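# Lift ring off stake and lay it in tray

## Task

Remove the ring from the stake so it is no longer on it, and set it down lying flat on the bottom inside the blue tray.

## Robot and tools

Robot: two arms, left_arm and right_arm, facing each other across a table. left_arm's base sits at (-0.039, +0.453, +0.126) m in the scene frame (the +y side), right_arm's at (+0.048, -0.456, +0.122) m; 'left' and 'right' do not match sides in the images. Scene frame: origin at the table centre, table top at z = +0.020 m, +z up. Fixed cameras and the table use the scene frame; each arm reports its hand pose, velocities, Hand target and wrist-camera pose in its own base frame, and its offsets run along its own base axes.

Gripper: fingers point along the hand's +x axis and close along its y axis. end_effector_position is the midpoint between the fingers, 3 to 4 cm short of the tips; only the outer 1.5 cm of each inner finger face is flat. Opening is always absolute: +1 = fully open (0.080 m), -1 = closed; empty fingers touch near -0.78. Closing from fully open takes at least about 0.6 s. To hold something, command roughly 0.08 below the grip_measured value at first contact for a firm grip, less of a gap for a gentler one.

execute_actions(actions, cameras): actions is a list of actions; each action is a table of up to 15 rows, one row per 1/30 s step (a shorter table repeats its last row to fill 15). Every row is one list of 14 numbers in [-1, 1] covering both arms: dx, dy, dz, rx, ry, rz, opening for left_arm, then the same seven for right_arm. The six pose numbers are an offset (not a pose) from that arm's Hand target as it stood when the action began, along its base axes; every row counts from that same start, and sending the same offset again in a new action moves further. Scale: 1.0 = 0.6 m or 180 degrees; rx, ry, rz form one rotation vector, turning about the Hand target's position. A translation longer than 1.0 is shortened along its direction. Sending six zeros re-commands the current Hand target. Images return only when actions is empty or cameras names them (["all"], a list of names, or []).

move(target, speed, blend, opening_speed, grip_force, blocking, cameras): target is one 14-number row or a list of up to 15 rows, same layout and scale as above; every row is an offset from the Hand targets at the start of the move, not from the previous row. Paths are straight and end together, last 0.5 s to 10 s, and ignore obstacles. speed: m/s, 0.002 to 4.3, default 0.25 (rotation capped at twice that in rad/s); one value or one per row. blend: corner rounding in m for lists, default 0 (full stop at each row). opening_speed: rate on the -1..+1 scale per second, at least 0.2. grip_force: newtons per finger pad, 8 to 34, one value or one per arm; it persists. blocking=false returns after about 0.5 s while motion continues. The move: line reports the ending (done, off_target, moving, held, blocked, fault) and limits such as paced or held. done means within 8 mm and 2 degrees; neither done nor off_target tells you about contact. blocked means the gripper stopped far from its command, usually against something.

wait(seconds 0 to 10, cameras) lets time pass with commands held. stop(cameras) brakes a running move. zoom_image(camera, region=[x0, y0, x1, y1]) enlarges part of a camera's newest image, region at most 504 by 504 pixels. finished_scene(scene) ends the scene; the ring must remain flat in the tray without the robot.

Cameras: cam_head_left, cam_head_right, cam_high, cam_low, cam_left_wrist, cam_right_wrist, each 896x504. Calibration is approximate: fixed cameras may be off by a few degrees and millimetres; wrist images can lag while the arm moves.

Results: end_effector_position (m), end_effector_quat_wxyz, velocities, Hand target (last commanded pose after clipping; next offsets start there), grip_measured (reads up to about 2 mm off, and narrower than a squeezed part), grip_effort_n (motor effort, negative closing, not pad force), Joint positions, Joint torques, External joint torques (outside-force estimate; a push toward larger joint values lowers it), Tool commands and step readings. A velocity line saying within noise means that arm is still. MOTOR HOT appears from 50 C.

Behaviour: friction and weight can leave the hand short, low or tilted, especially far out; small moves may go astray, so check position and orientation after each move and correct. Commanded orientation is clipped to within 32 degrees of the measured one each step. If a gripper stops short, a zero command re-requests the target; add the missing distance as an offset if needed. To stop pressing on something, command the target back beyond the gripper. Keep a gripper's opening unchanged by resending its current value; 0 is a real command.

Avoid: dropping the ring or releasing it while it moves, fast impacts, hard pushes on fixed or heavy items, anything leaving the table, arm-to-arm contact (including closing a gripper on the other arm's fingers or bringing wrist cameras together), the wrist-camera cable touching things, and paths passing near an arm's own base (route around it). Torque faults freeze an arm for 10 s at contact torque limits (N m): waist 17.8, shoulder 22, elbow 22, wrist pitch 5.8, wrist yaw 5.78, wrist roll 5.42; held weight counts. Large jumps in one step can trigger an over-speed fault. Holding loads or stretching out heats motors; at 95 C the arm is held or goes limp. Joint ranges (rad): waist -3.054 to 3.054, shoulder 0 to 3.142, elbow 0 to 2.356, wrist pitch -1.571 to 1.571, wrist yaw -1.571 to 1.571, wrist roll -3.142 to 3.142. Loose objects may occasionally be nudged by outside pushes.

Each tool is called after ">>>" as name(argument=value, ...), one argument or row to a line, values as JSON.

## Session

>>> execute_actions(
  actions=[],
)

Scene clock: 0.00 s.
left_arm: end_effector_position=(+0.3501, +0.0041, +0.1421) grip_measured=+1.000 grip_effort_n=n/a end_effector_quat_wxyz=(+0.911, -0.193, +0.144, +0.334) | right_arm: end_effector_position=(+0.2285, +0.2154, +0.0280) grip_measured=+1.000 grip_effort_n=n/a end_effector_quat_wxyz=(+0.778, +0.002, +0.264, +0.570)
Joint positions: left_arm=[-0.319 1.409 0.662 0.106 -0.857 -0.795 0.08] | right_arm=[0.393 1.736 0.315 0.768 -0.833 -0.174 0.08]
Joint velocities: within noise
Joint torques (N m): no reading
External joint torques (N m): no reading
Heat: left arm: hottest wrist roll 33 °C (+0.0 °C/min); right arm: hottest wrist pitch 33 °C (+0.0 °C/min).
Hand target: left_arm +0.3507, +0.0041, +0.1443; +0.911, -0.195, +0.141, +0.334 | right_arm +0.2286, +0.2155, +0.0283; +0.778, +0.002, +0.264, +0.571
Tool commands: left_gripper/opening=+1.0 right_gripper/opening=+1.0

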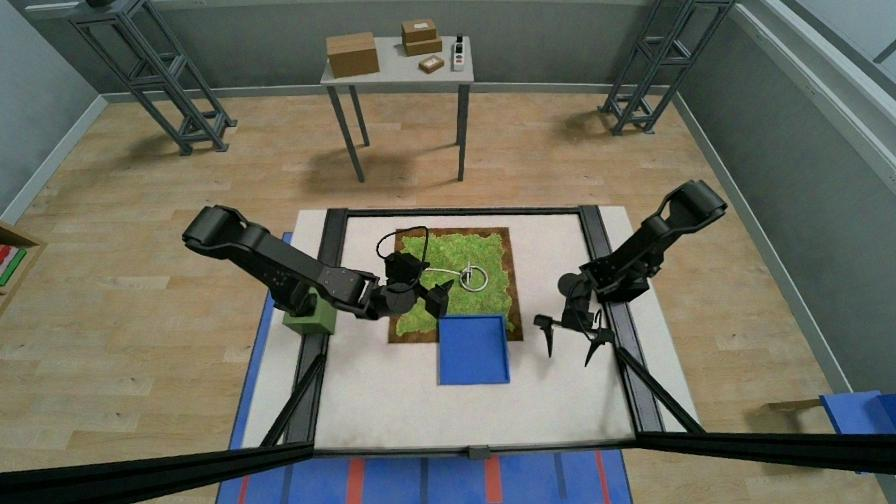

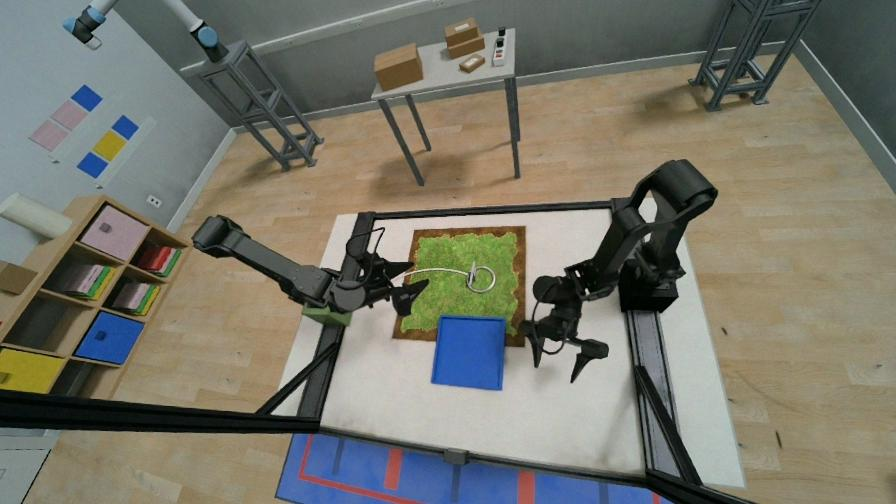

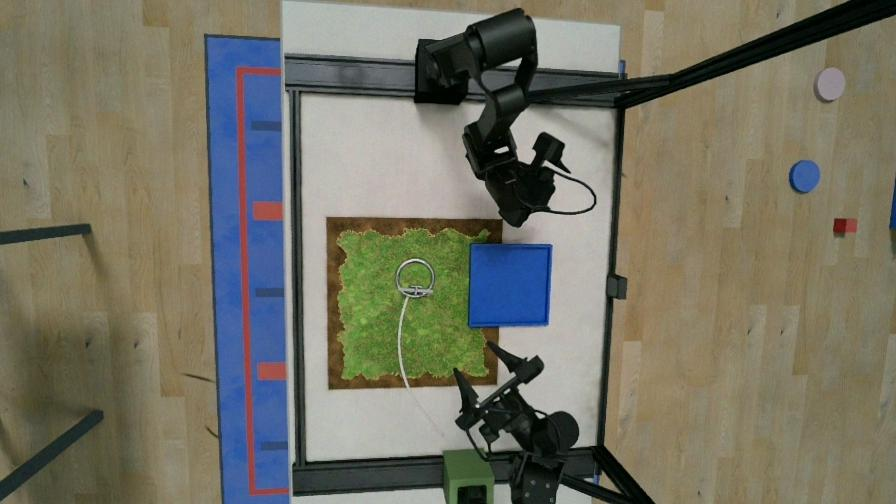

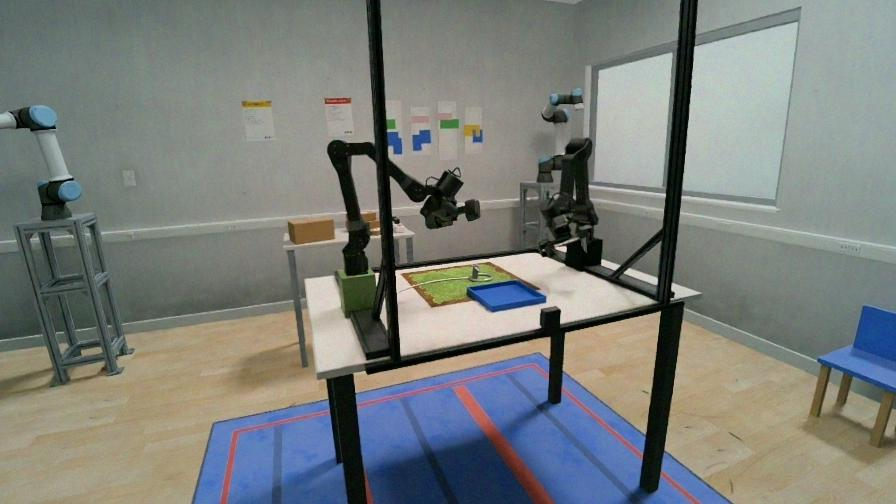

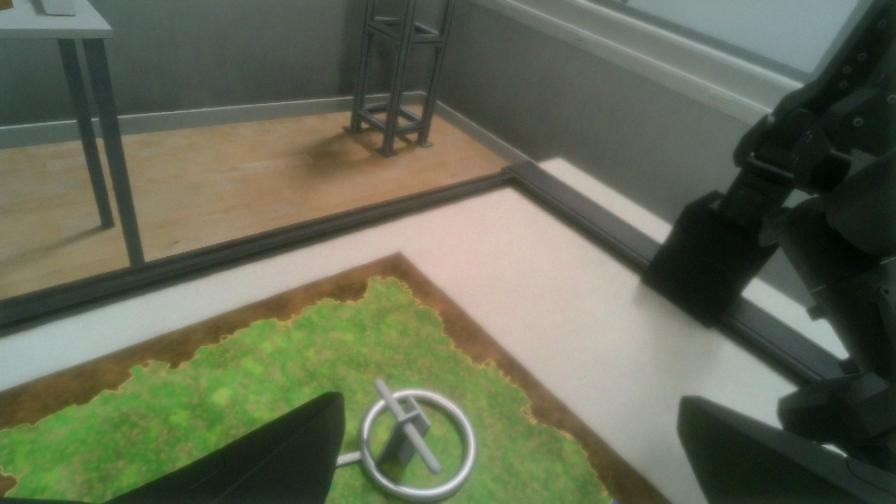

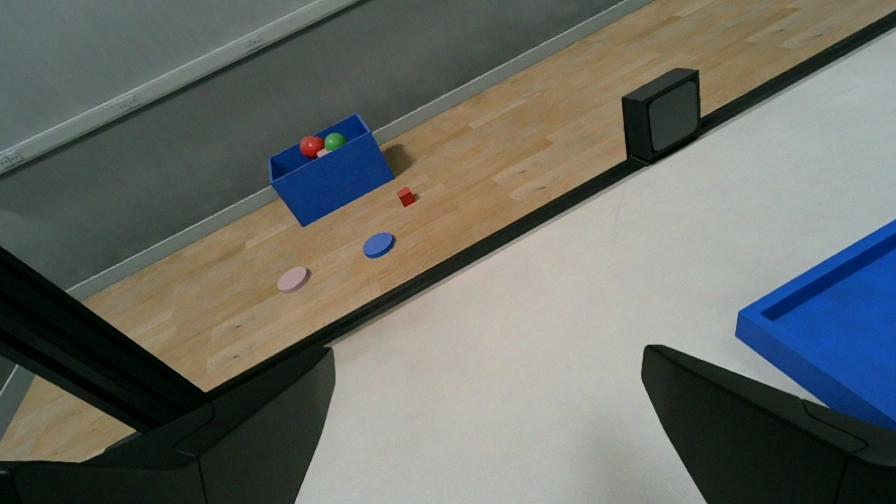

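>>> zoom_image(
  camera="cam_left_wrist",
  region=[280, 340, 560, 504],
)

>>> zoom_image(
  camera="cam_high",
  region=[320, 210, 560, 400],
)

>>> zoom_image(
  camera="cam_low",
  region=[390, 240, 560, 330],
)

>>> zoom_image(
  camera="cam_head_left",
  region=[380, 220, 540, 400],
)

Scaled by 1.800 from the camera's 896x504 image, which has a finer 1280x720 frame.

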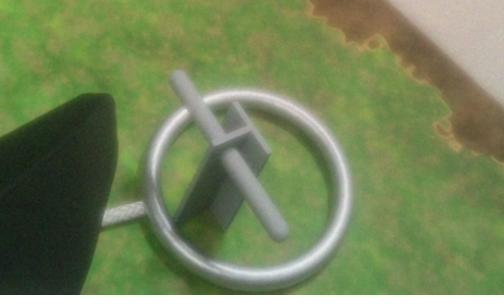

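Scaled by 2.100 from the camera's 896x504 image, which has a finer 1280x720 frame.

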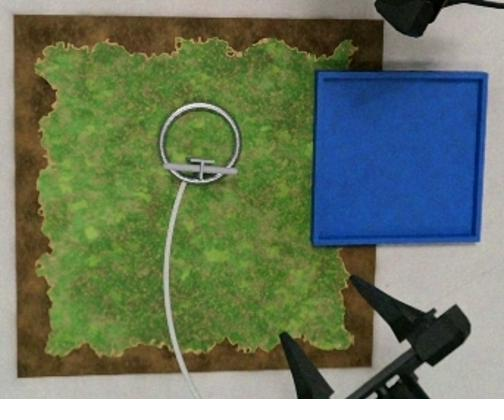

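Scaled by 2.965 from the camera's 896x504 image, which has a finer 1280x720 frame.

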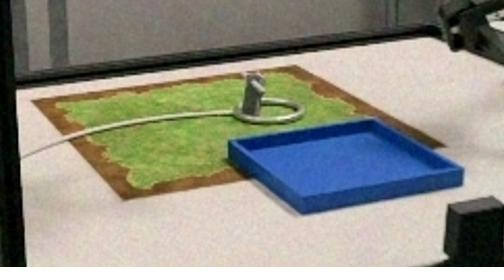

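Scaled by 2.800 from the camera's 896x504 image, which has a finer 1280x720 frame.

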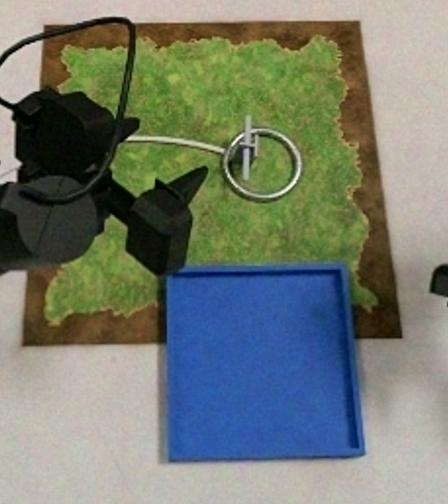

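>>> move(
  target=[-0.0833, 0, 0, -0.05, 0.0667, 0, 1, 0.179, -0.4458, 0.2162, -0.1953, 0.1093, -0.3356, 1],
  speed=0.25,
  cameras=["cam_head_left", "cam_left_wrist", "cam_right_wrist"],
)

Scene clock: 254.13 s.
left_arm: end_effector_position=(+0.2987, +0.0044, +0.1384) grip_measured=+1.000 grip_effort_n=-0.7 end_effector_quat_wxyz=(+0.873, -0.221, +0.268, +0.343) | right_arm: end_effector_position=(+0.3337, -0.0504, +0.1571) grip_measured=+1.000 grip_effort_n=1.2 end_effector_quat_wxyz=(+0.866, -0.002, +0.499, +0.005)
Joint positions: left_arm=[-0.319 1.237 0.731 -0.447 -0.709 -1.003 0.08] | right_arm=[-0.196 1.413 1.101 -0.744 -0.104 -0.179 0.08]
Joint torques (N m): left_arm=[0.23 -4.41 6.37 0.79 -0.26 -0.09] | right_arm=[-0.14 -3.96 8.29 1.07 0.04 0.19]
External joint torques (N m): left_arm=[0.25 -0.76 0.3 -0.29 0.08 -0.1] | right_arm=[-0.15 1.32 1.78 -0.06 0.12 0.19]
Heat: left arm: hottest elbow 38 °C (+0.0 °C/min); right arm: hottest wrist pitch 40 °C (+0.0 °C/min).
Hand target: left_arm +0.3007, +0.0041, +0.1442; +0.874, -0.229, +0.261, +0.340 | right_arm +0.3360, -0.0520, +0.1581; +0.866, +0.000, +0.500, +0.001
Off the commanded pose: left_arm 0.006 m, 1 deg | right_arm 0.003 m, 1 deg.
move: done
camera_calibration:
cam_left_wrist: T_world_to_cam=[[0.741557, -0.645974, 0.181137, -0.229207], [-0.426794, -0.662547, -0.615531, 0.260042], [0.517629, 0.379144, -0.767014, 0.0254161], [0, 0, 0, 1]] pos_world=[0.267798, 0.0145923, 0.221076]
cam_right_wrist: T_world_to_cam=[[-0.00909752, -0.999935, -0.0068966, -0.0351259], [-0.970374, 0.0104934, -0.24138, 0.399342], [0.241437, 0.00449632, -0.970406, 0.150325], [0, 0, 0, 1]] pos_world=[0.350898, -0.0399899, 0.242027]
Images, in order (width x height): cam_head_left 896x504, cam_left_wrist 896x504, cam_right_wrist 896x504.

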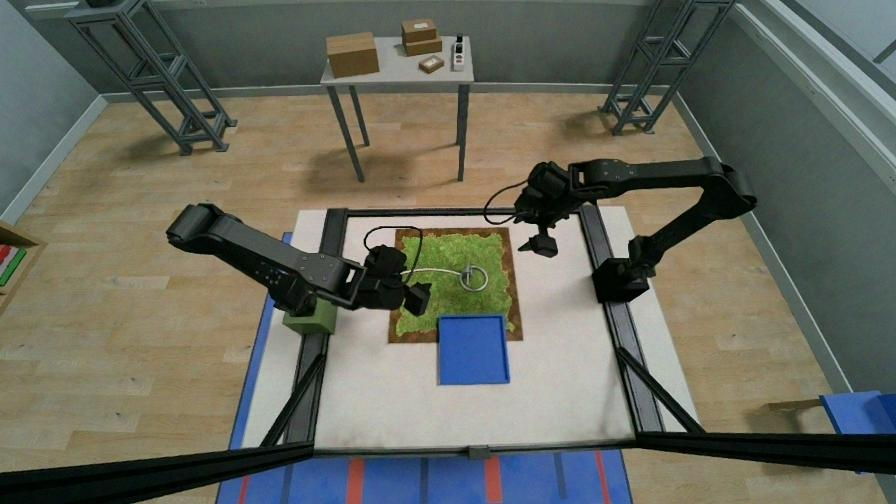

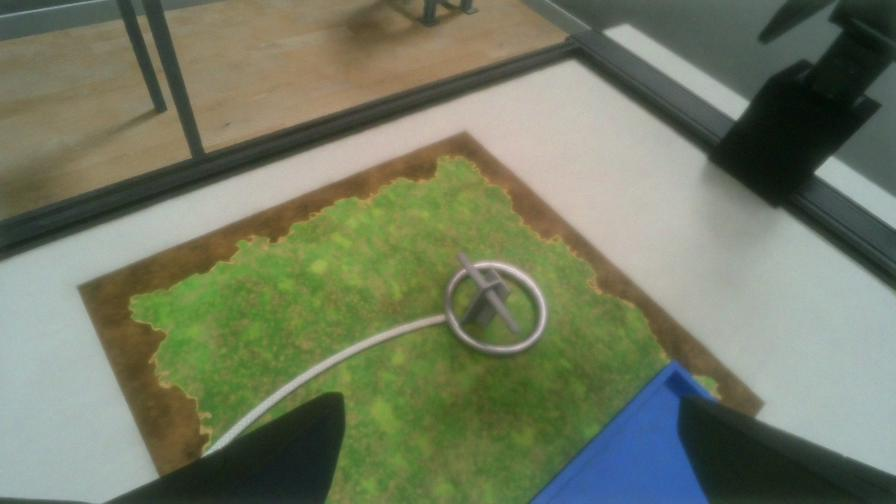

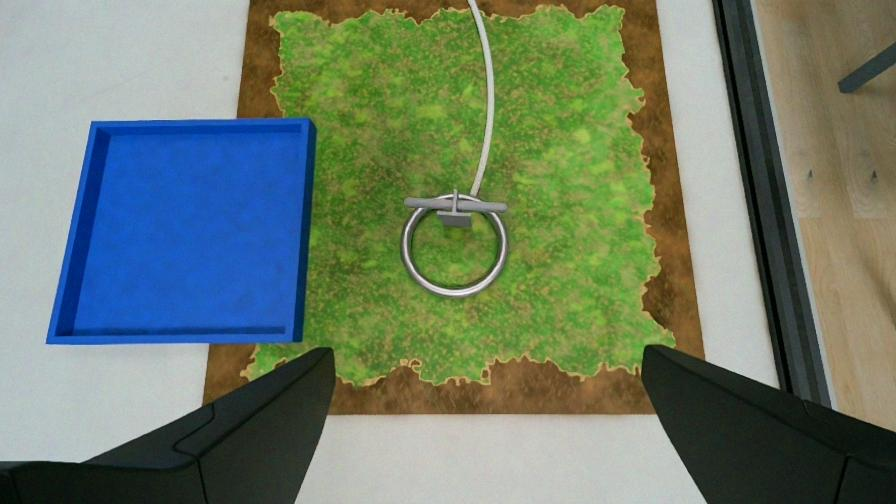

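>>> zoom_image(
  camera="cam_right_wrist",
  region=[370, 150, 540, 310],
)

>>> zoom_image(
  camera="cam_left_wrist",
  region=[410, 230, 580, 370],
)

>>> zoom_image(
  camera="cam_head_left",
  region=[430, 245, 510, 305],
)

Scaled by 2.965 from the camera's 896x504 image, which has a finer 1280x720 frame.

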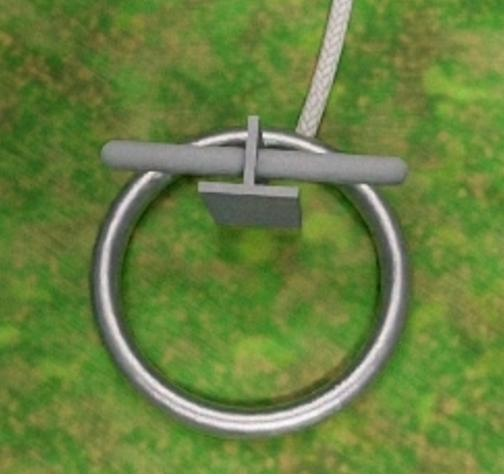

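Scaled by 2.965 from the camera's 896x504 image, which has a finer 1280x720 frame.

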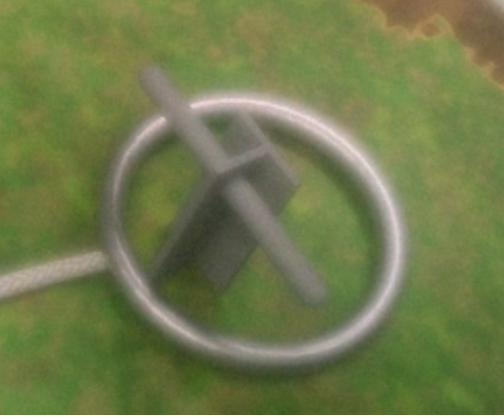

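Scaled by 6.300 from the camera's 896x504 image, which has a finer 1280x720 frame.

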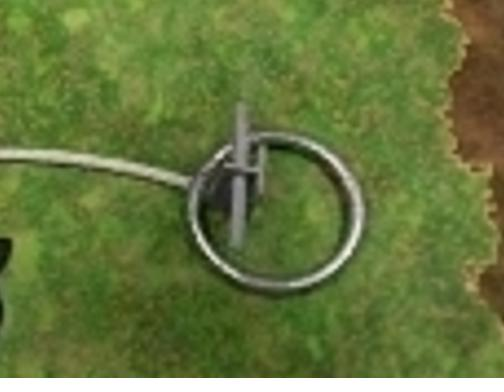

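>>> execute_actions(
  actions=[],
)

>>> zoom_image(
  camera="cam_high",
  region=[330, 280, 510, 470],
)

>>> zoom_image(
  camera="cam_low",
  region=[380, 240, 520, 320],
)

>>> zoom_image(
  camera="cam_head_right",
  region=[370, 200, 550, 380],
)

Scene clock: 403.13 s.
left_arm: end_effector_position=(+0.2987, +0.0044, +0.1384) grip_measured=+1.000 grip_effort_n=-0.7 end_effector_quat_wxyz=(+0.873, -0.221, +0.268, +0.343) | right_arm: end_effector_position=(+0.3337, -0.0504, +0.1572) grip_measured=+1.000 grip_effort_n=1.6 end_effector_quat_wxyz=(+0.866, -0.002, +0.499, +0.005)
Joint positions: left_arm=[-0.319 1.237 0.731 -0.447 -0.709 -1.003 0.08] | right_arm=[-0.196 1.413 1.102 -0.745 -0.104 -0.179 0.08]
Joint velocities: within noise
Joint torques (N m): left_arm=[0.27 -4.45 6.4 0.81 -0.24 -0.09] | right_arm=[-0.16 -3.96 8.33 1.07 0.04 0.2]
External joint torques (N m): left_arm=[0.26 -0.78 0.37 -0.26 0.11 -0.1] | right_arm=[-0.17 1.32 1.82 -0.06 0.12 0.2]
Heat: left arm: hottest elbow 39 °C (+1.0 °C/min); right arm: hottest wrist pitch 36 °C (+0.0 °C/min).
Hand target: left_arm +0.3007, +0.0041, +0.1442; +0.874, -0.229, +0.261, +0.340 | right_arm +0.3360, -0.0520, +0.1581; +0.866, +0.000, +0.500, +0.001
Tool commands: left_gripper/opening=+1.0 right_gripper/opening=+1.0
Off the commanded pose: left_arm 0.006 m, 1 deg | right_arm 0.003 m, 1 deg.
camera_calibration:
cam_left_wrist: T_world_to_cam=[[0.741557, -0.645974, 0.181137, -0.229207], [-0.426794, -0.662547, -0.615531, 0.260042], [0.517629, 0.379144, -0.767014, 0.0254161], [0, 0, 0, 1]] pos_world=[0.267798, 0.0145923, 0.221076]
cam_right_wrist: T_world_to_cam=[[-0.00909752, -0.999935, -0.0068966, -0.0351252], [-0.970374, 0.0104934, -0.24138, 0.399366], [0.241437, 0.00449632, -0.970406, 0.150422], [0, 0, 0, 1]] pos_world=[0.350898, -0.0399899, 0.242127]

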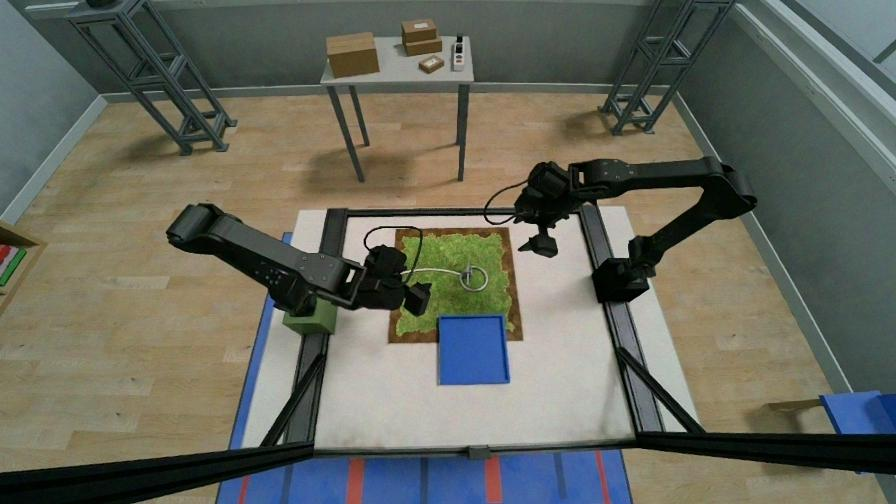

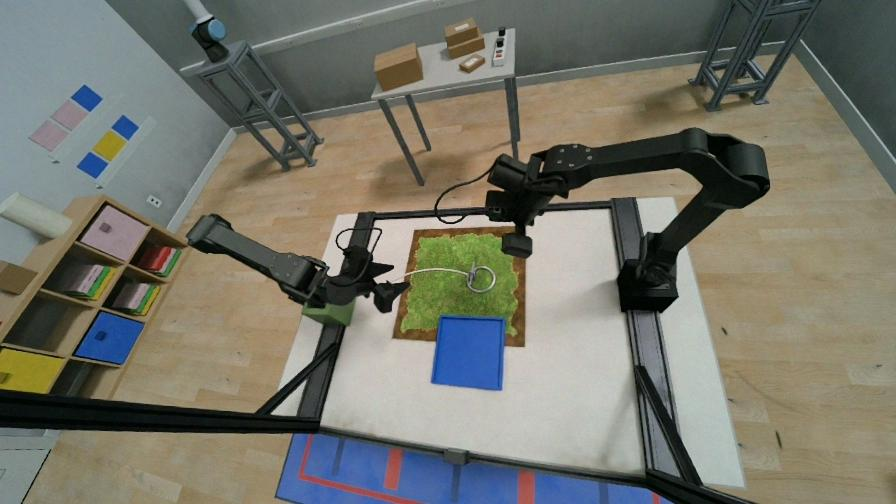

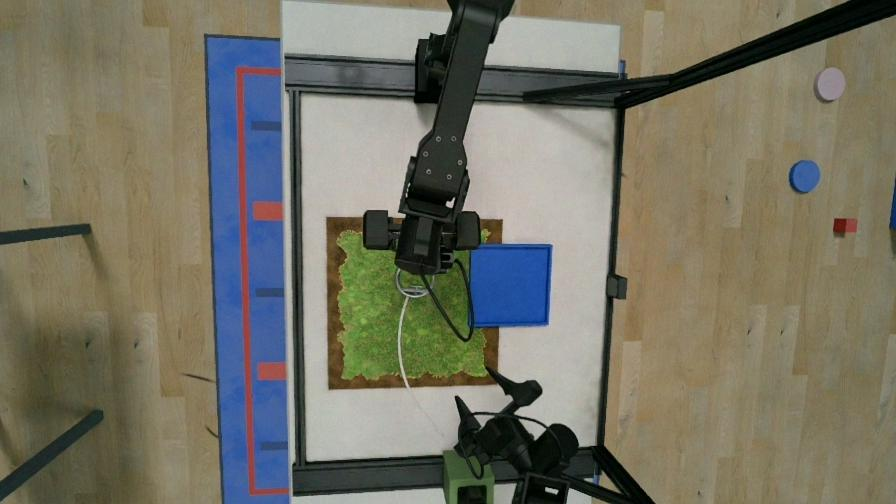

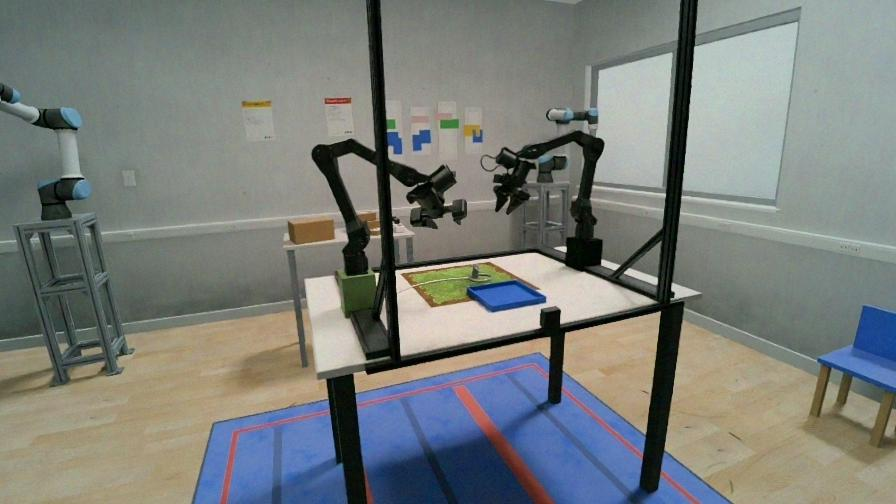

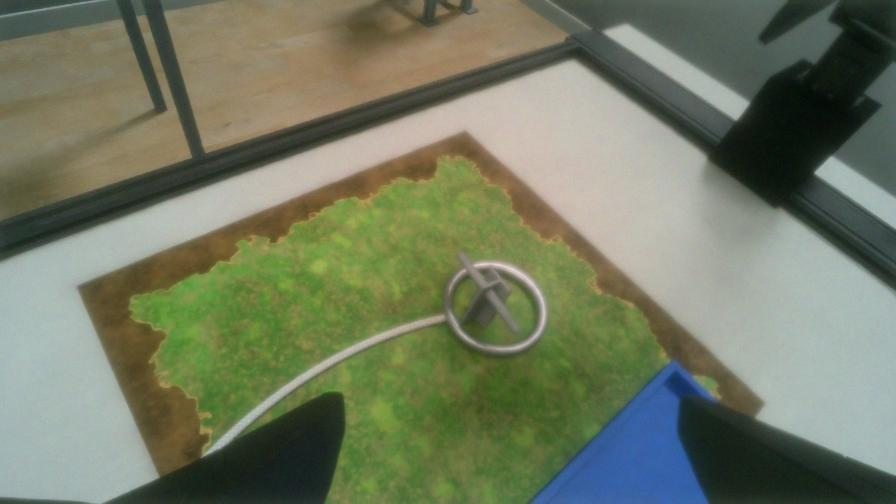

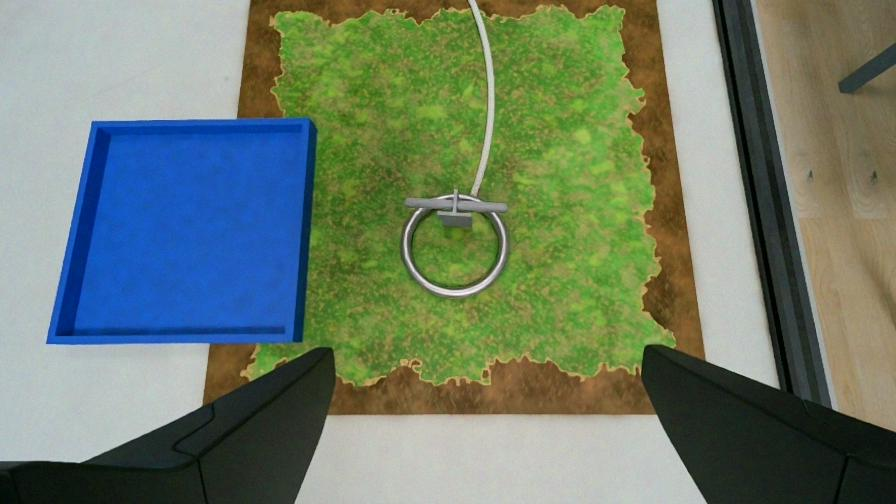

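Scaled by 2.653 from the camera's 896x504 image, which has a finer 1280x720 frame.

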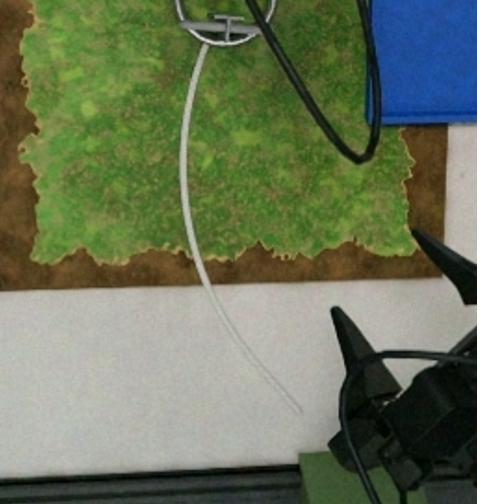

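Scaled by 3.600 from the camera's 896x504 image, which has a finer 1280x720 frame.

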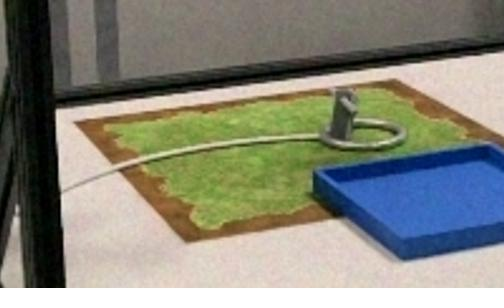

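Scaled by 2.800 from the camera's 896x504 image, which has a finer 1280x720 frame.

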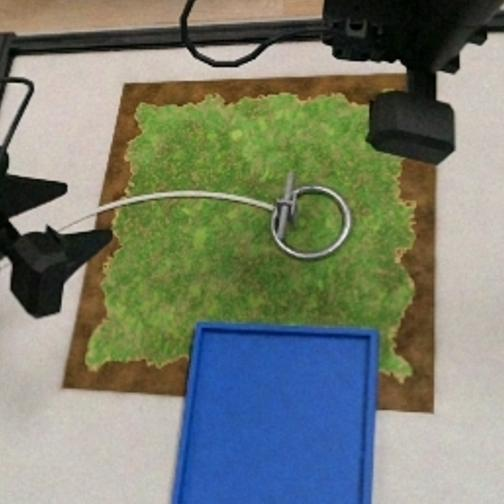

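>>> move(
  target=[0, 0, 0, 0, 0, 0, 1, 0.11, 0.0187, -0.1967, 0.1306, 0.1306, -0.4875, -0.1],
  speed=0.2,
  cameras=["cam_head_right", "cam_left_wrist", "cam_right_wrist"],
)

Scene clock: 498.87 s.
left_arm: end_effector_position=(+0.2987, +0.0044, +0.1384) grip_measured=+1.000 grip_effort_n=-0.7 end_effector_quat_wxyz=(+0.873, -0.221, +0.268, +0.343) | right_arm: end_effector_position=(+0.4006, -0.0403, +0.0432) grip_measured=-0.096 grip_effort_n=-15.6 end_effector_quat_wxyz=(+0.506, +0.498, +0.499, -0.497)
Joint positions: left_arm=[-0.319 1.237 0.731 -0.447 -0.709 -1.003 0.08] | right_arm=[-0.098 2.119 1.609 -1.052 0.005 1.462 0.031]
Joint torques (N m): left_arm=[0.17 -4.47 6.39 0.79 -0.25 -0.06] | right_arm=[-0.28 -7.44 7.02 0.07 -0.14 0.23]
External joint torques (N m): left_arm=[0.21 -0.79 0.26 -0.31 0.1 -0.08] | right_arm=[-0.29 2.16 1.43 -0.26 -0.2 0.23]
Heat: left arm: hottest elbow 40 °C (+1.0 °C/min); right arm: hottest elbow 36 °C (+1.0 °C/min).
Hand target: left_arm +0.3007, +0.0041, +0.1442; +0.874, -0.229, +0.261, +0.340 | right_arm +0.4020, -0.0407, +0.0401; +0.501, +0.500, +0.499, -0.500
Off the commanded pose: left_arm 0.006 m, 1 deg | right_arm 0.003 m, 1 deg.
move: done
camera_calibration:
cam_left_wrist: T_world_to_cam=[[0.741557, -0.645974, 0.181137, -0.229207], [-0.426794, -0.662547, -0.615531, 0.260042], [0.517629, 0.379144, -0.767014, 0.0254161], [0, 0, 0, 1]] pos_world=[0.267798, 0.0145923, 0.221076]
cam_right_wrist: T_world_to_cam=[[-0.999952, 0.00936381, -0.00304779, 0.412233], [0.00818423, 0.962381, 0.271581, 0.0608524], [0.00547617, 0.271542, -0.962411, 0.128524], [0, 0, 0, 1]] pos_world=[0.411011, -0.097323, 0.108423]
Images, in order (width x height): cam_head_right 896x504, cam_left_wrist 896x504, cam_right_wrist 896x504.

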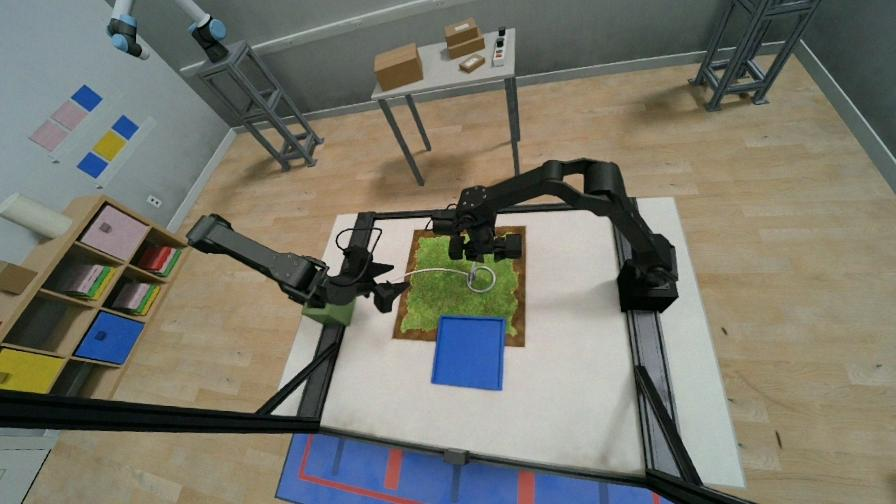

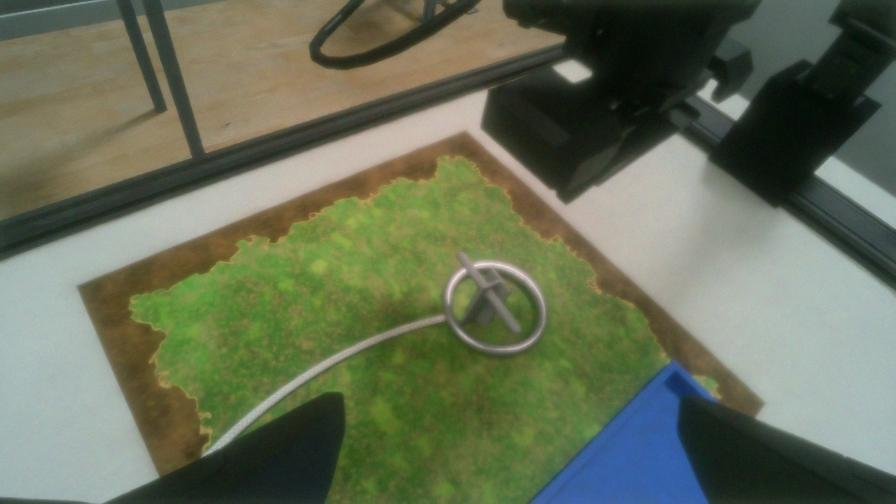

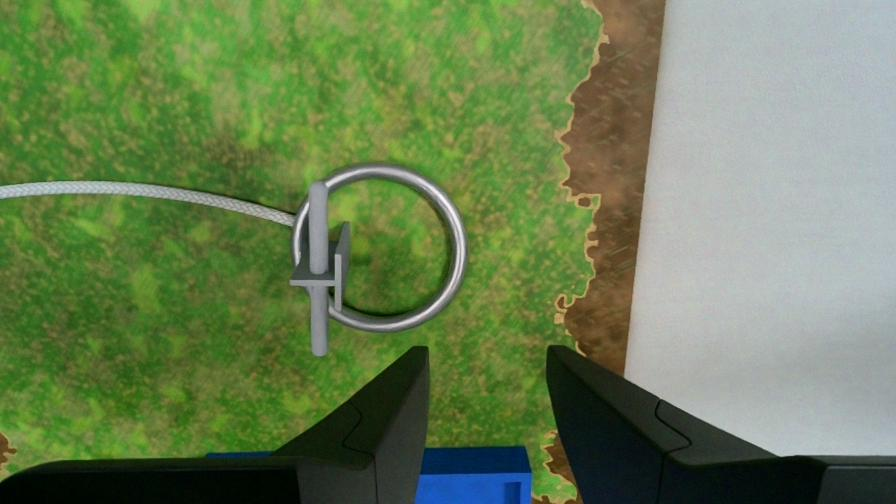

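>>> zoom_image(
  camera="cam_right_wrist",
  region=[260, 140, 500, 380],
)

>>> zoom_image(
  camera="cam_right_wrist",
  region=[400, 280, 600, 400],
)

Scaled by 2.100 from the camera's 896x504 image, which has a finer 1280x720 frame.

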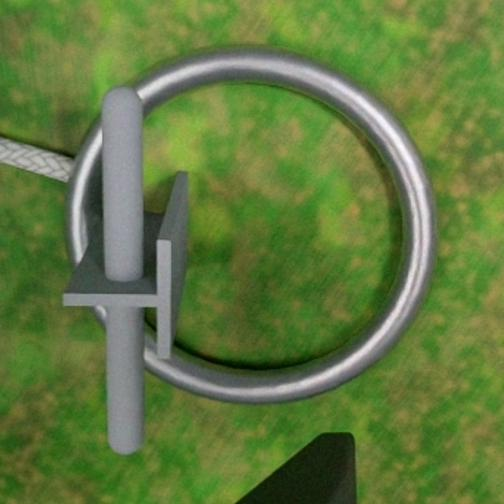

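Scaled by 2.520 from the camera's 896x504 image, which has a finer 1280x720 frame.

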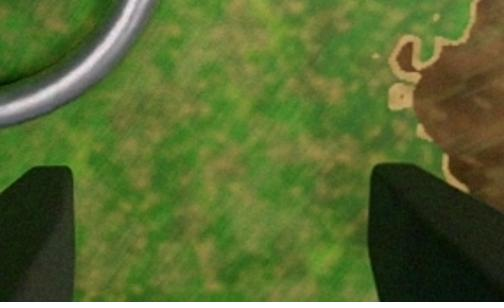

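>>> zoom_image(
  camera="cam_left_wrist",
  region=[400, 0, 800, 220],
)

>>> zoom_image(
  camera="cam_head_right",
  region=[420, 180, 540, 320],
)

>>> zoom_image(
  camera="cam_right_wrist",
  region=[180, 330, 560, 504],
)

Scaled by 1.260 from the camera's 896x504 image, which has a finer 1280x720 frame.

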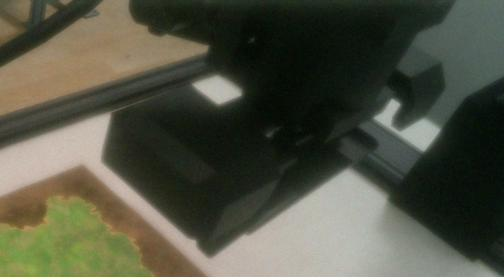

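Scaled by 3.600 from the camera's 896x504 image, which has a finer 1280x720 frame.

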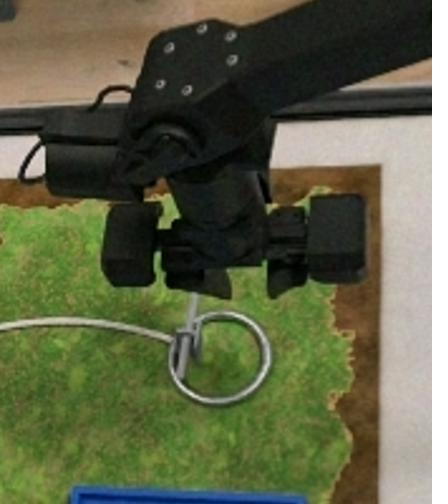

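Scaled by 1.326 from the camera's 896x504 image, which has a finer 1280x720 frame.

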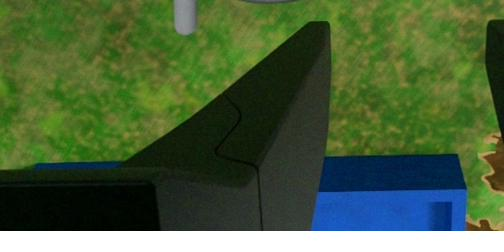

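>>> move(
  target=[0, 0, -0.1333, 0.0933, -0.1244, -0.0667, 1, 0, 0, 0, 0, 0, 0, -0.1],
  speed=0.15,
  cameras=["cam_left_wrist"],
)

Scene clock: 685.13 s.
left_arm: end_effector_position=(+0.3011, +0.0035, +0.0653) grip_measured=+1.000 grip_effort_n=-1.2 end_effector_quat_wxyz=(+0.962, -0.135, +0.056, +0.232) | right_arm: end_effector_position=(+0.4005, -0.0403, +0.0432) grip_measured=-0.096 grip_effort_n=-15.6 end_effector_quat_wxyz=(+0.506, +0.498, +0.499, -0.497)
Joint positions: left_arm=[-0.351 1.833 0.12 1.467 -0.789 -0.416 0.08] | right_arm=[-0.098 2.119 1.609 -1.052 0.005 1.462 0.031]
Joint torques (N m): left_arm=[0.27 -3.24 1.31 1.68 0.08 0.09] | right_arm=[-0.23 -7.43 7.02 0.08 -0.15 0.22]
External joint torques (N m): left_arm=[0.25 0.65 -0.7 0.24 0.2 0.08] | right_arm=[-0.22 2.22 1.44 -0.23 -0.21 0.22]
Heat: left arm: hottest elbow 42 °C (+0.0 °C/min); right arm: hottest shoulder 37 °C (+1.0 °C/min).
Hand target: left_arm +0.3007, +0.0040, +0.0642; +0.962, -0.133, +0.058, +0.231 | right_arm +0.4020, -0.0407, +0.0401; +0.501, +0.500, +0.500, -0.500
Off the commanded pose: left_arm 0.001 m, 0 deg | right_arm 0.004 m, 1 deg.
move: done
camera_calibration:
cam_left_wrist: T_world_to_cam=[[0.496499, -0.836934, 0.230282, -0.147087], [-0.218584, -0.377287, -0.899931, 0.170351], [0.840065, 0.396479, -0.370263, -0.154634], [0, 0, 0, 1]] pos_world=[0.240167, 0.00247862, 0.129921]
Images, in order (width x height): cam_left_wrist 896x504.

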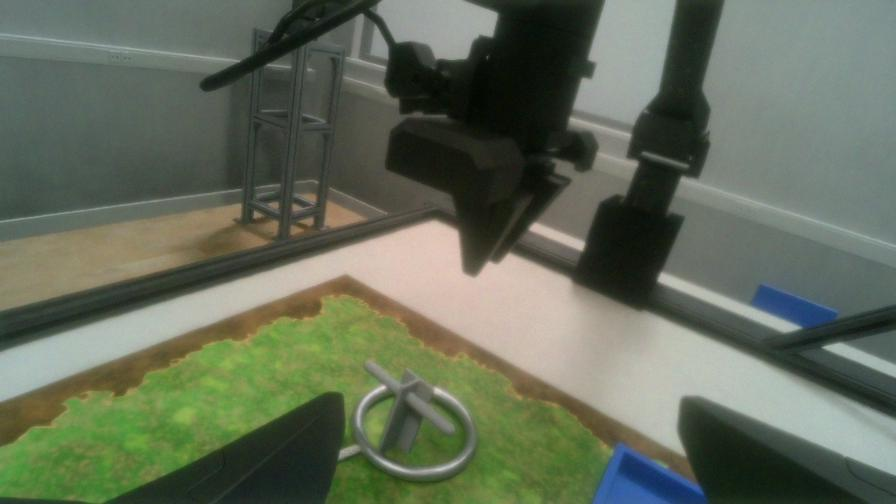

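>>> zoom_image(
  camera="cam_left_wrist",
  region=[360, 20, 620, 300],
)

>>> zoom_image(
  camera="cam_left_wrist",
  region=[320, 340, 500, 500],
)

Scaled by 1.800 from the camera's 896x504 image, which has a finer 1280x720 frame.

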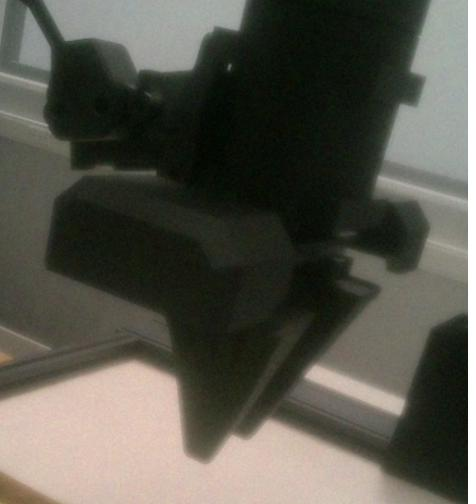

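Scaled by 2.800 from the camera's 896x504 image, which has a finer 1280x720 frame.

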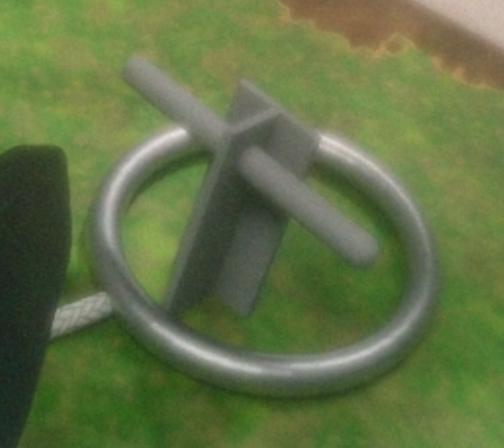

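>>> execute_actions(
  actions=[],
  cameras=["cam_low", "cam_high"],
)

>>> zoom_image(
  camera="cam_low",
  region=[460, 250, 520, 300],
)

>>> zoom_image(
  camera="cam_high",
  region=[320, 150, 520, 350],
)

Scene clock: 1049.40 s.
left_arm: end_effector_position=(+0.3012, +0.0035, +0.0654) grip_measured=+1.000 grip_effort_n=-1.2 end_effector_quat_wxyz=(+0.962, -0.135, +0.056, +0.232) | right_arm: end_effector_position=(+0.4005, -0.0403, +0.0432) grip_measured=-0.096 grip_effort_n=-16.0 end_effector_quat_wxyz=(+0.506, +0.498, +0.499, -0.497)
Joint positions: left_arm=[-0.351 1.833 0.12 1.468 -0.789 -0.416 0.08] | right_arm=[-0.098 2.119 1.609 -1.052 0.005 1.462 0.031]
Joint velocities: within noise
Joint torques (N m): left_arm=[0.24 -3.16 1.31 1.7 0.09 0.1] | right_arm=[-0.24 -7.45 7.04 0.07 -0.15 0.22]
External joint torques (N m): left_arm=[0.24 0.78 -0.72 0.24 0.21 0.09] | right_arm=[-0.25 2.08 1.52 -0.23 -0.2 0.22]
Heat: left arm: hottest wrist pitch 43 °C (+1.0 °C/min); right arm: hottest shoulder 40 °C (+0.0 °C/min).
Hand target: left_arm +0.3007, +0.0040, +0.0643; +0.962, -0.133, +0.058, +0.231 | right_arm +0.4020, -0.0407, +0.0401; +0.501, +0.500, +0.500, -0.500
Tool commands: left_gripper/opening=+1.0 right_gripper/opening=-0.1
Off the commanded pose: left_arm 0.001 m, 0 deg | right_arm 0.004 m, 1 deg.
Images, in order (width x height): cam_high 896x504, cam_low 896x504.

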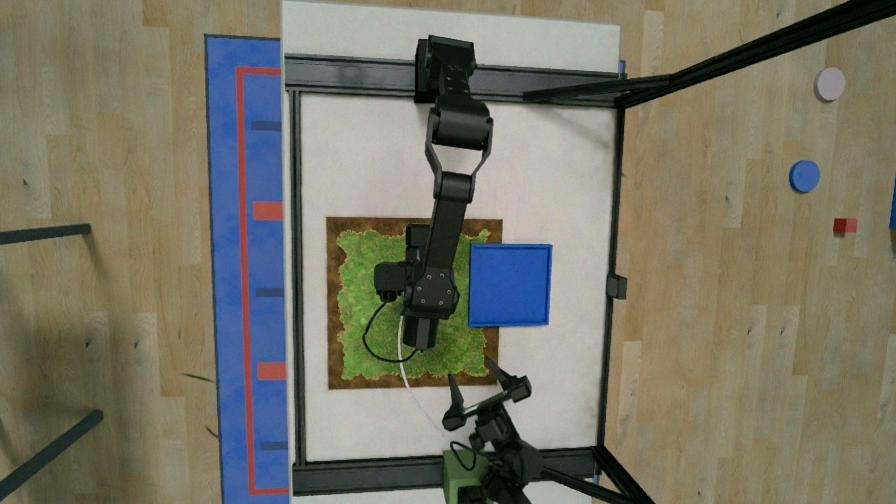

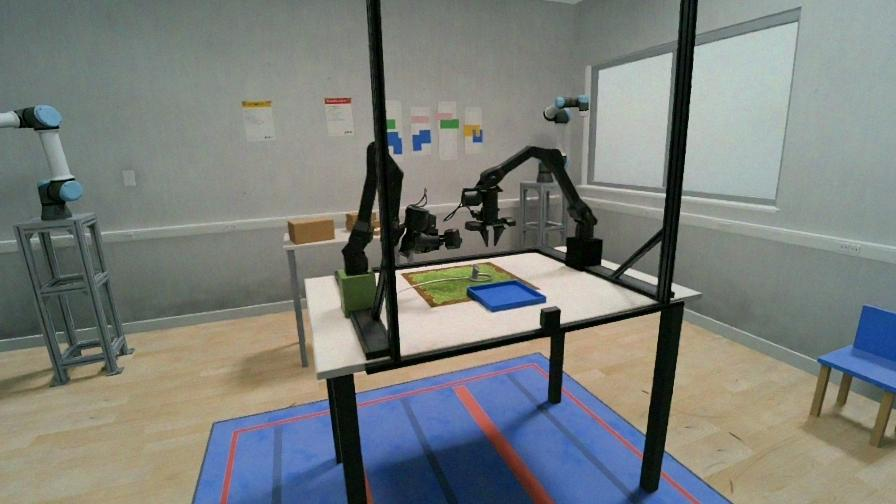

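Scaled by 8.400 from the camera's 896x504 image, which has a finer 1280x720 frame.

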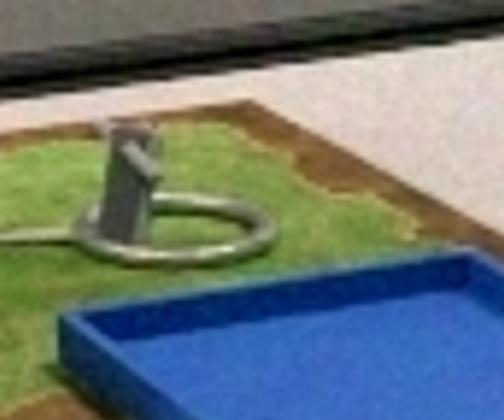

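Scaled by 2.520 from the camera's 896x504 image, which has a finer 1280x720 frame.

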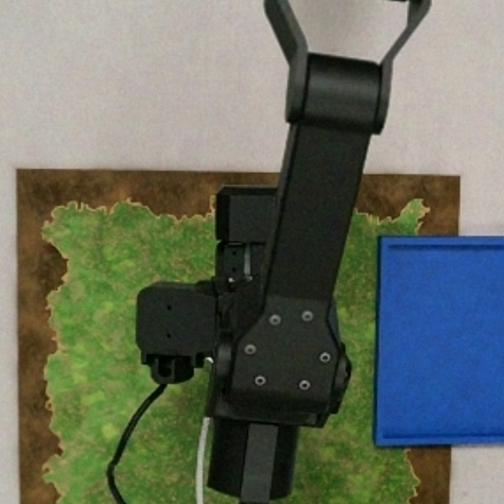

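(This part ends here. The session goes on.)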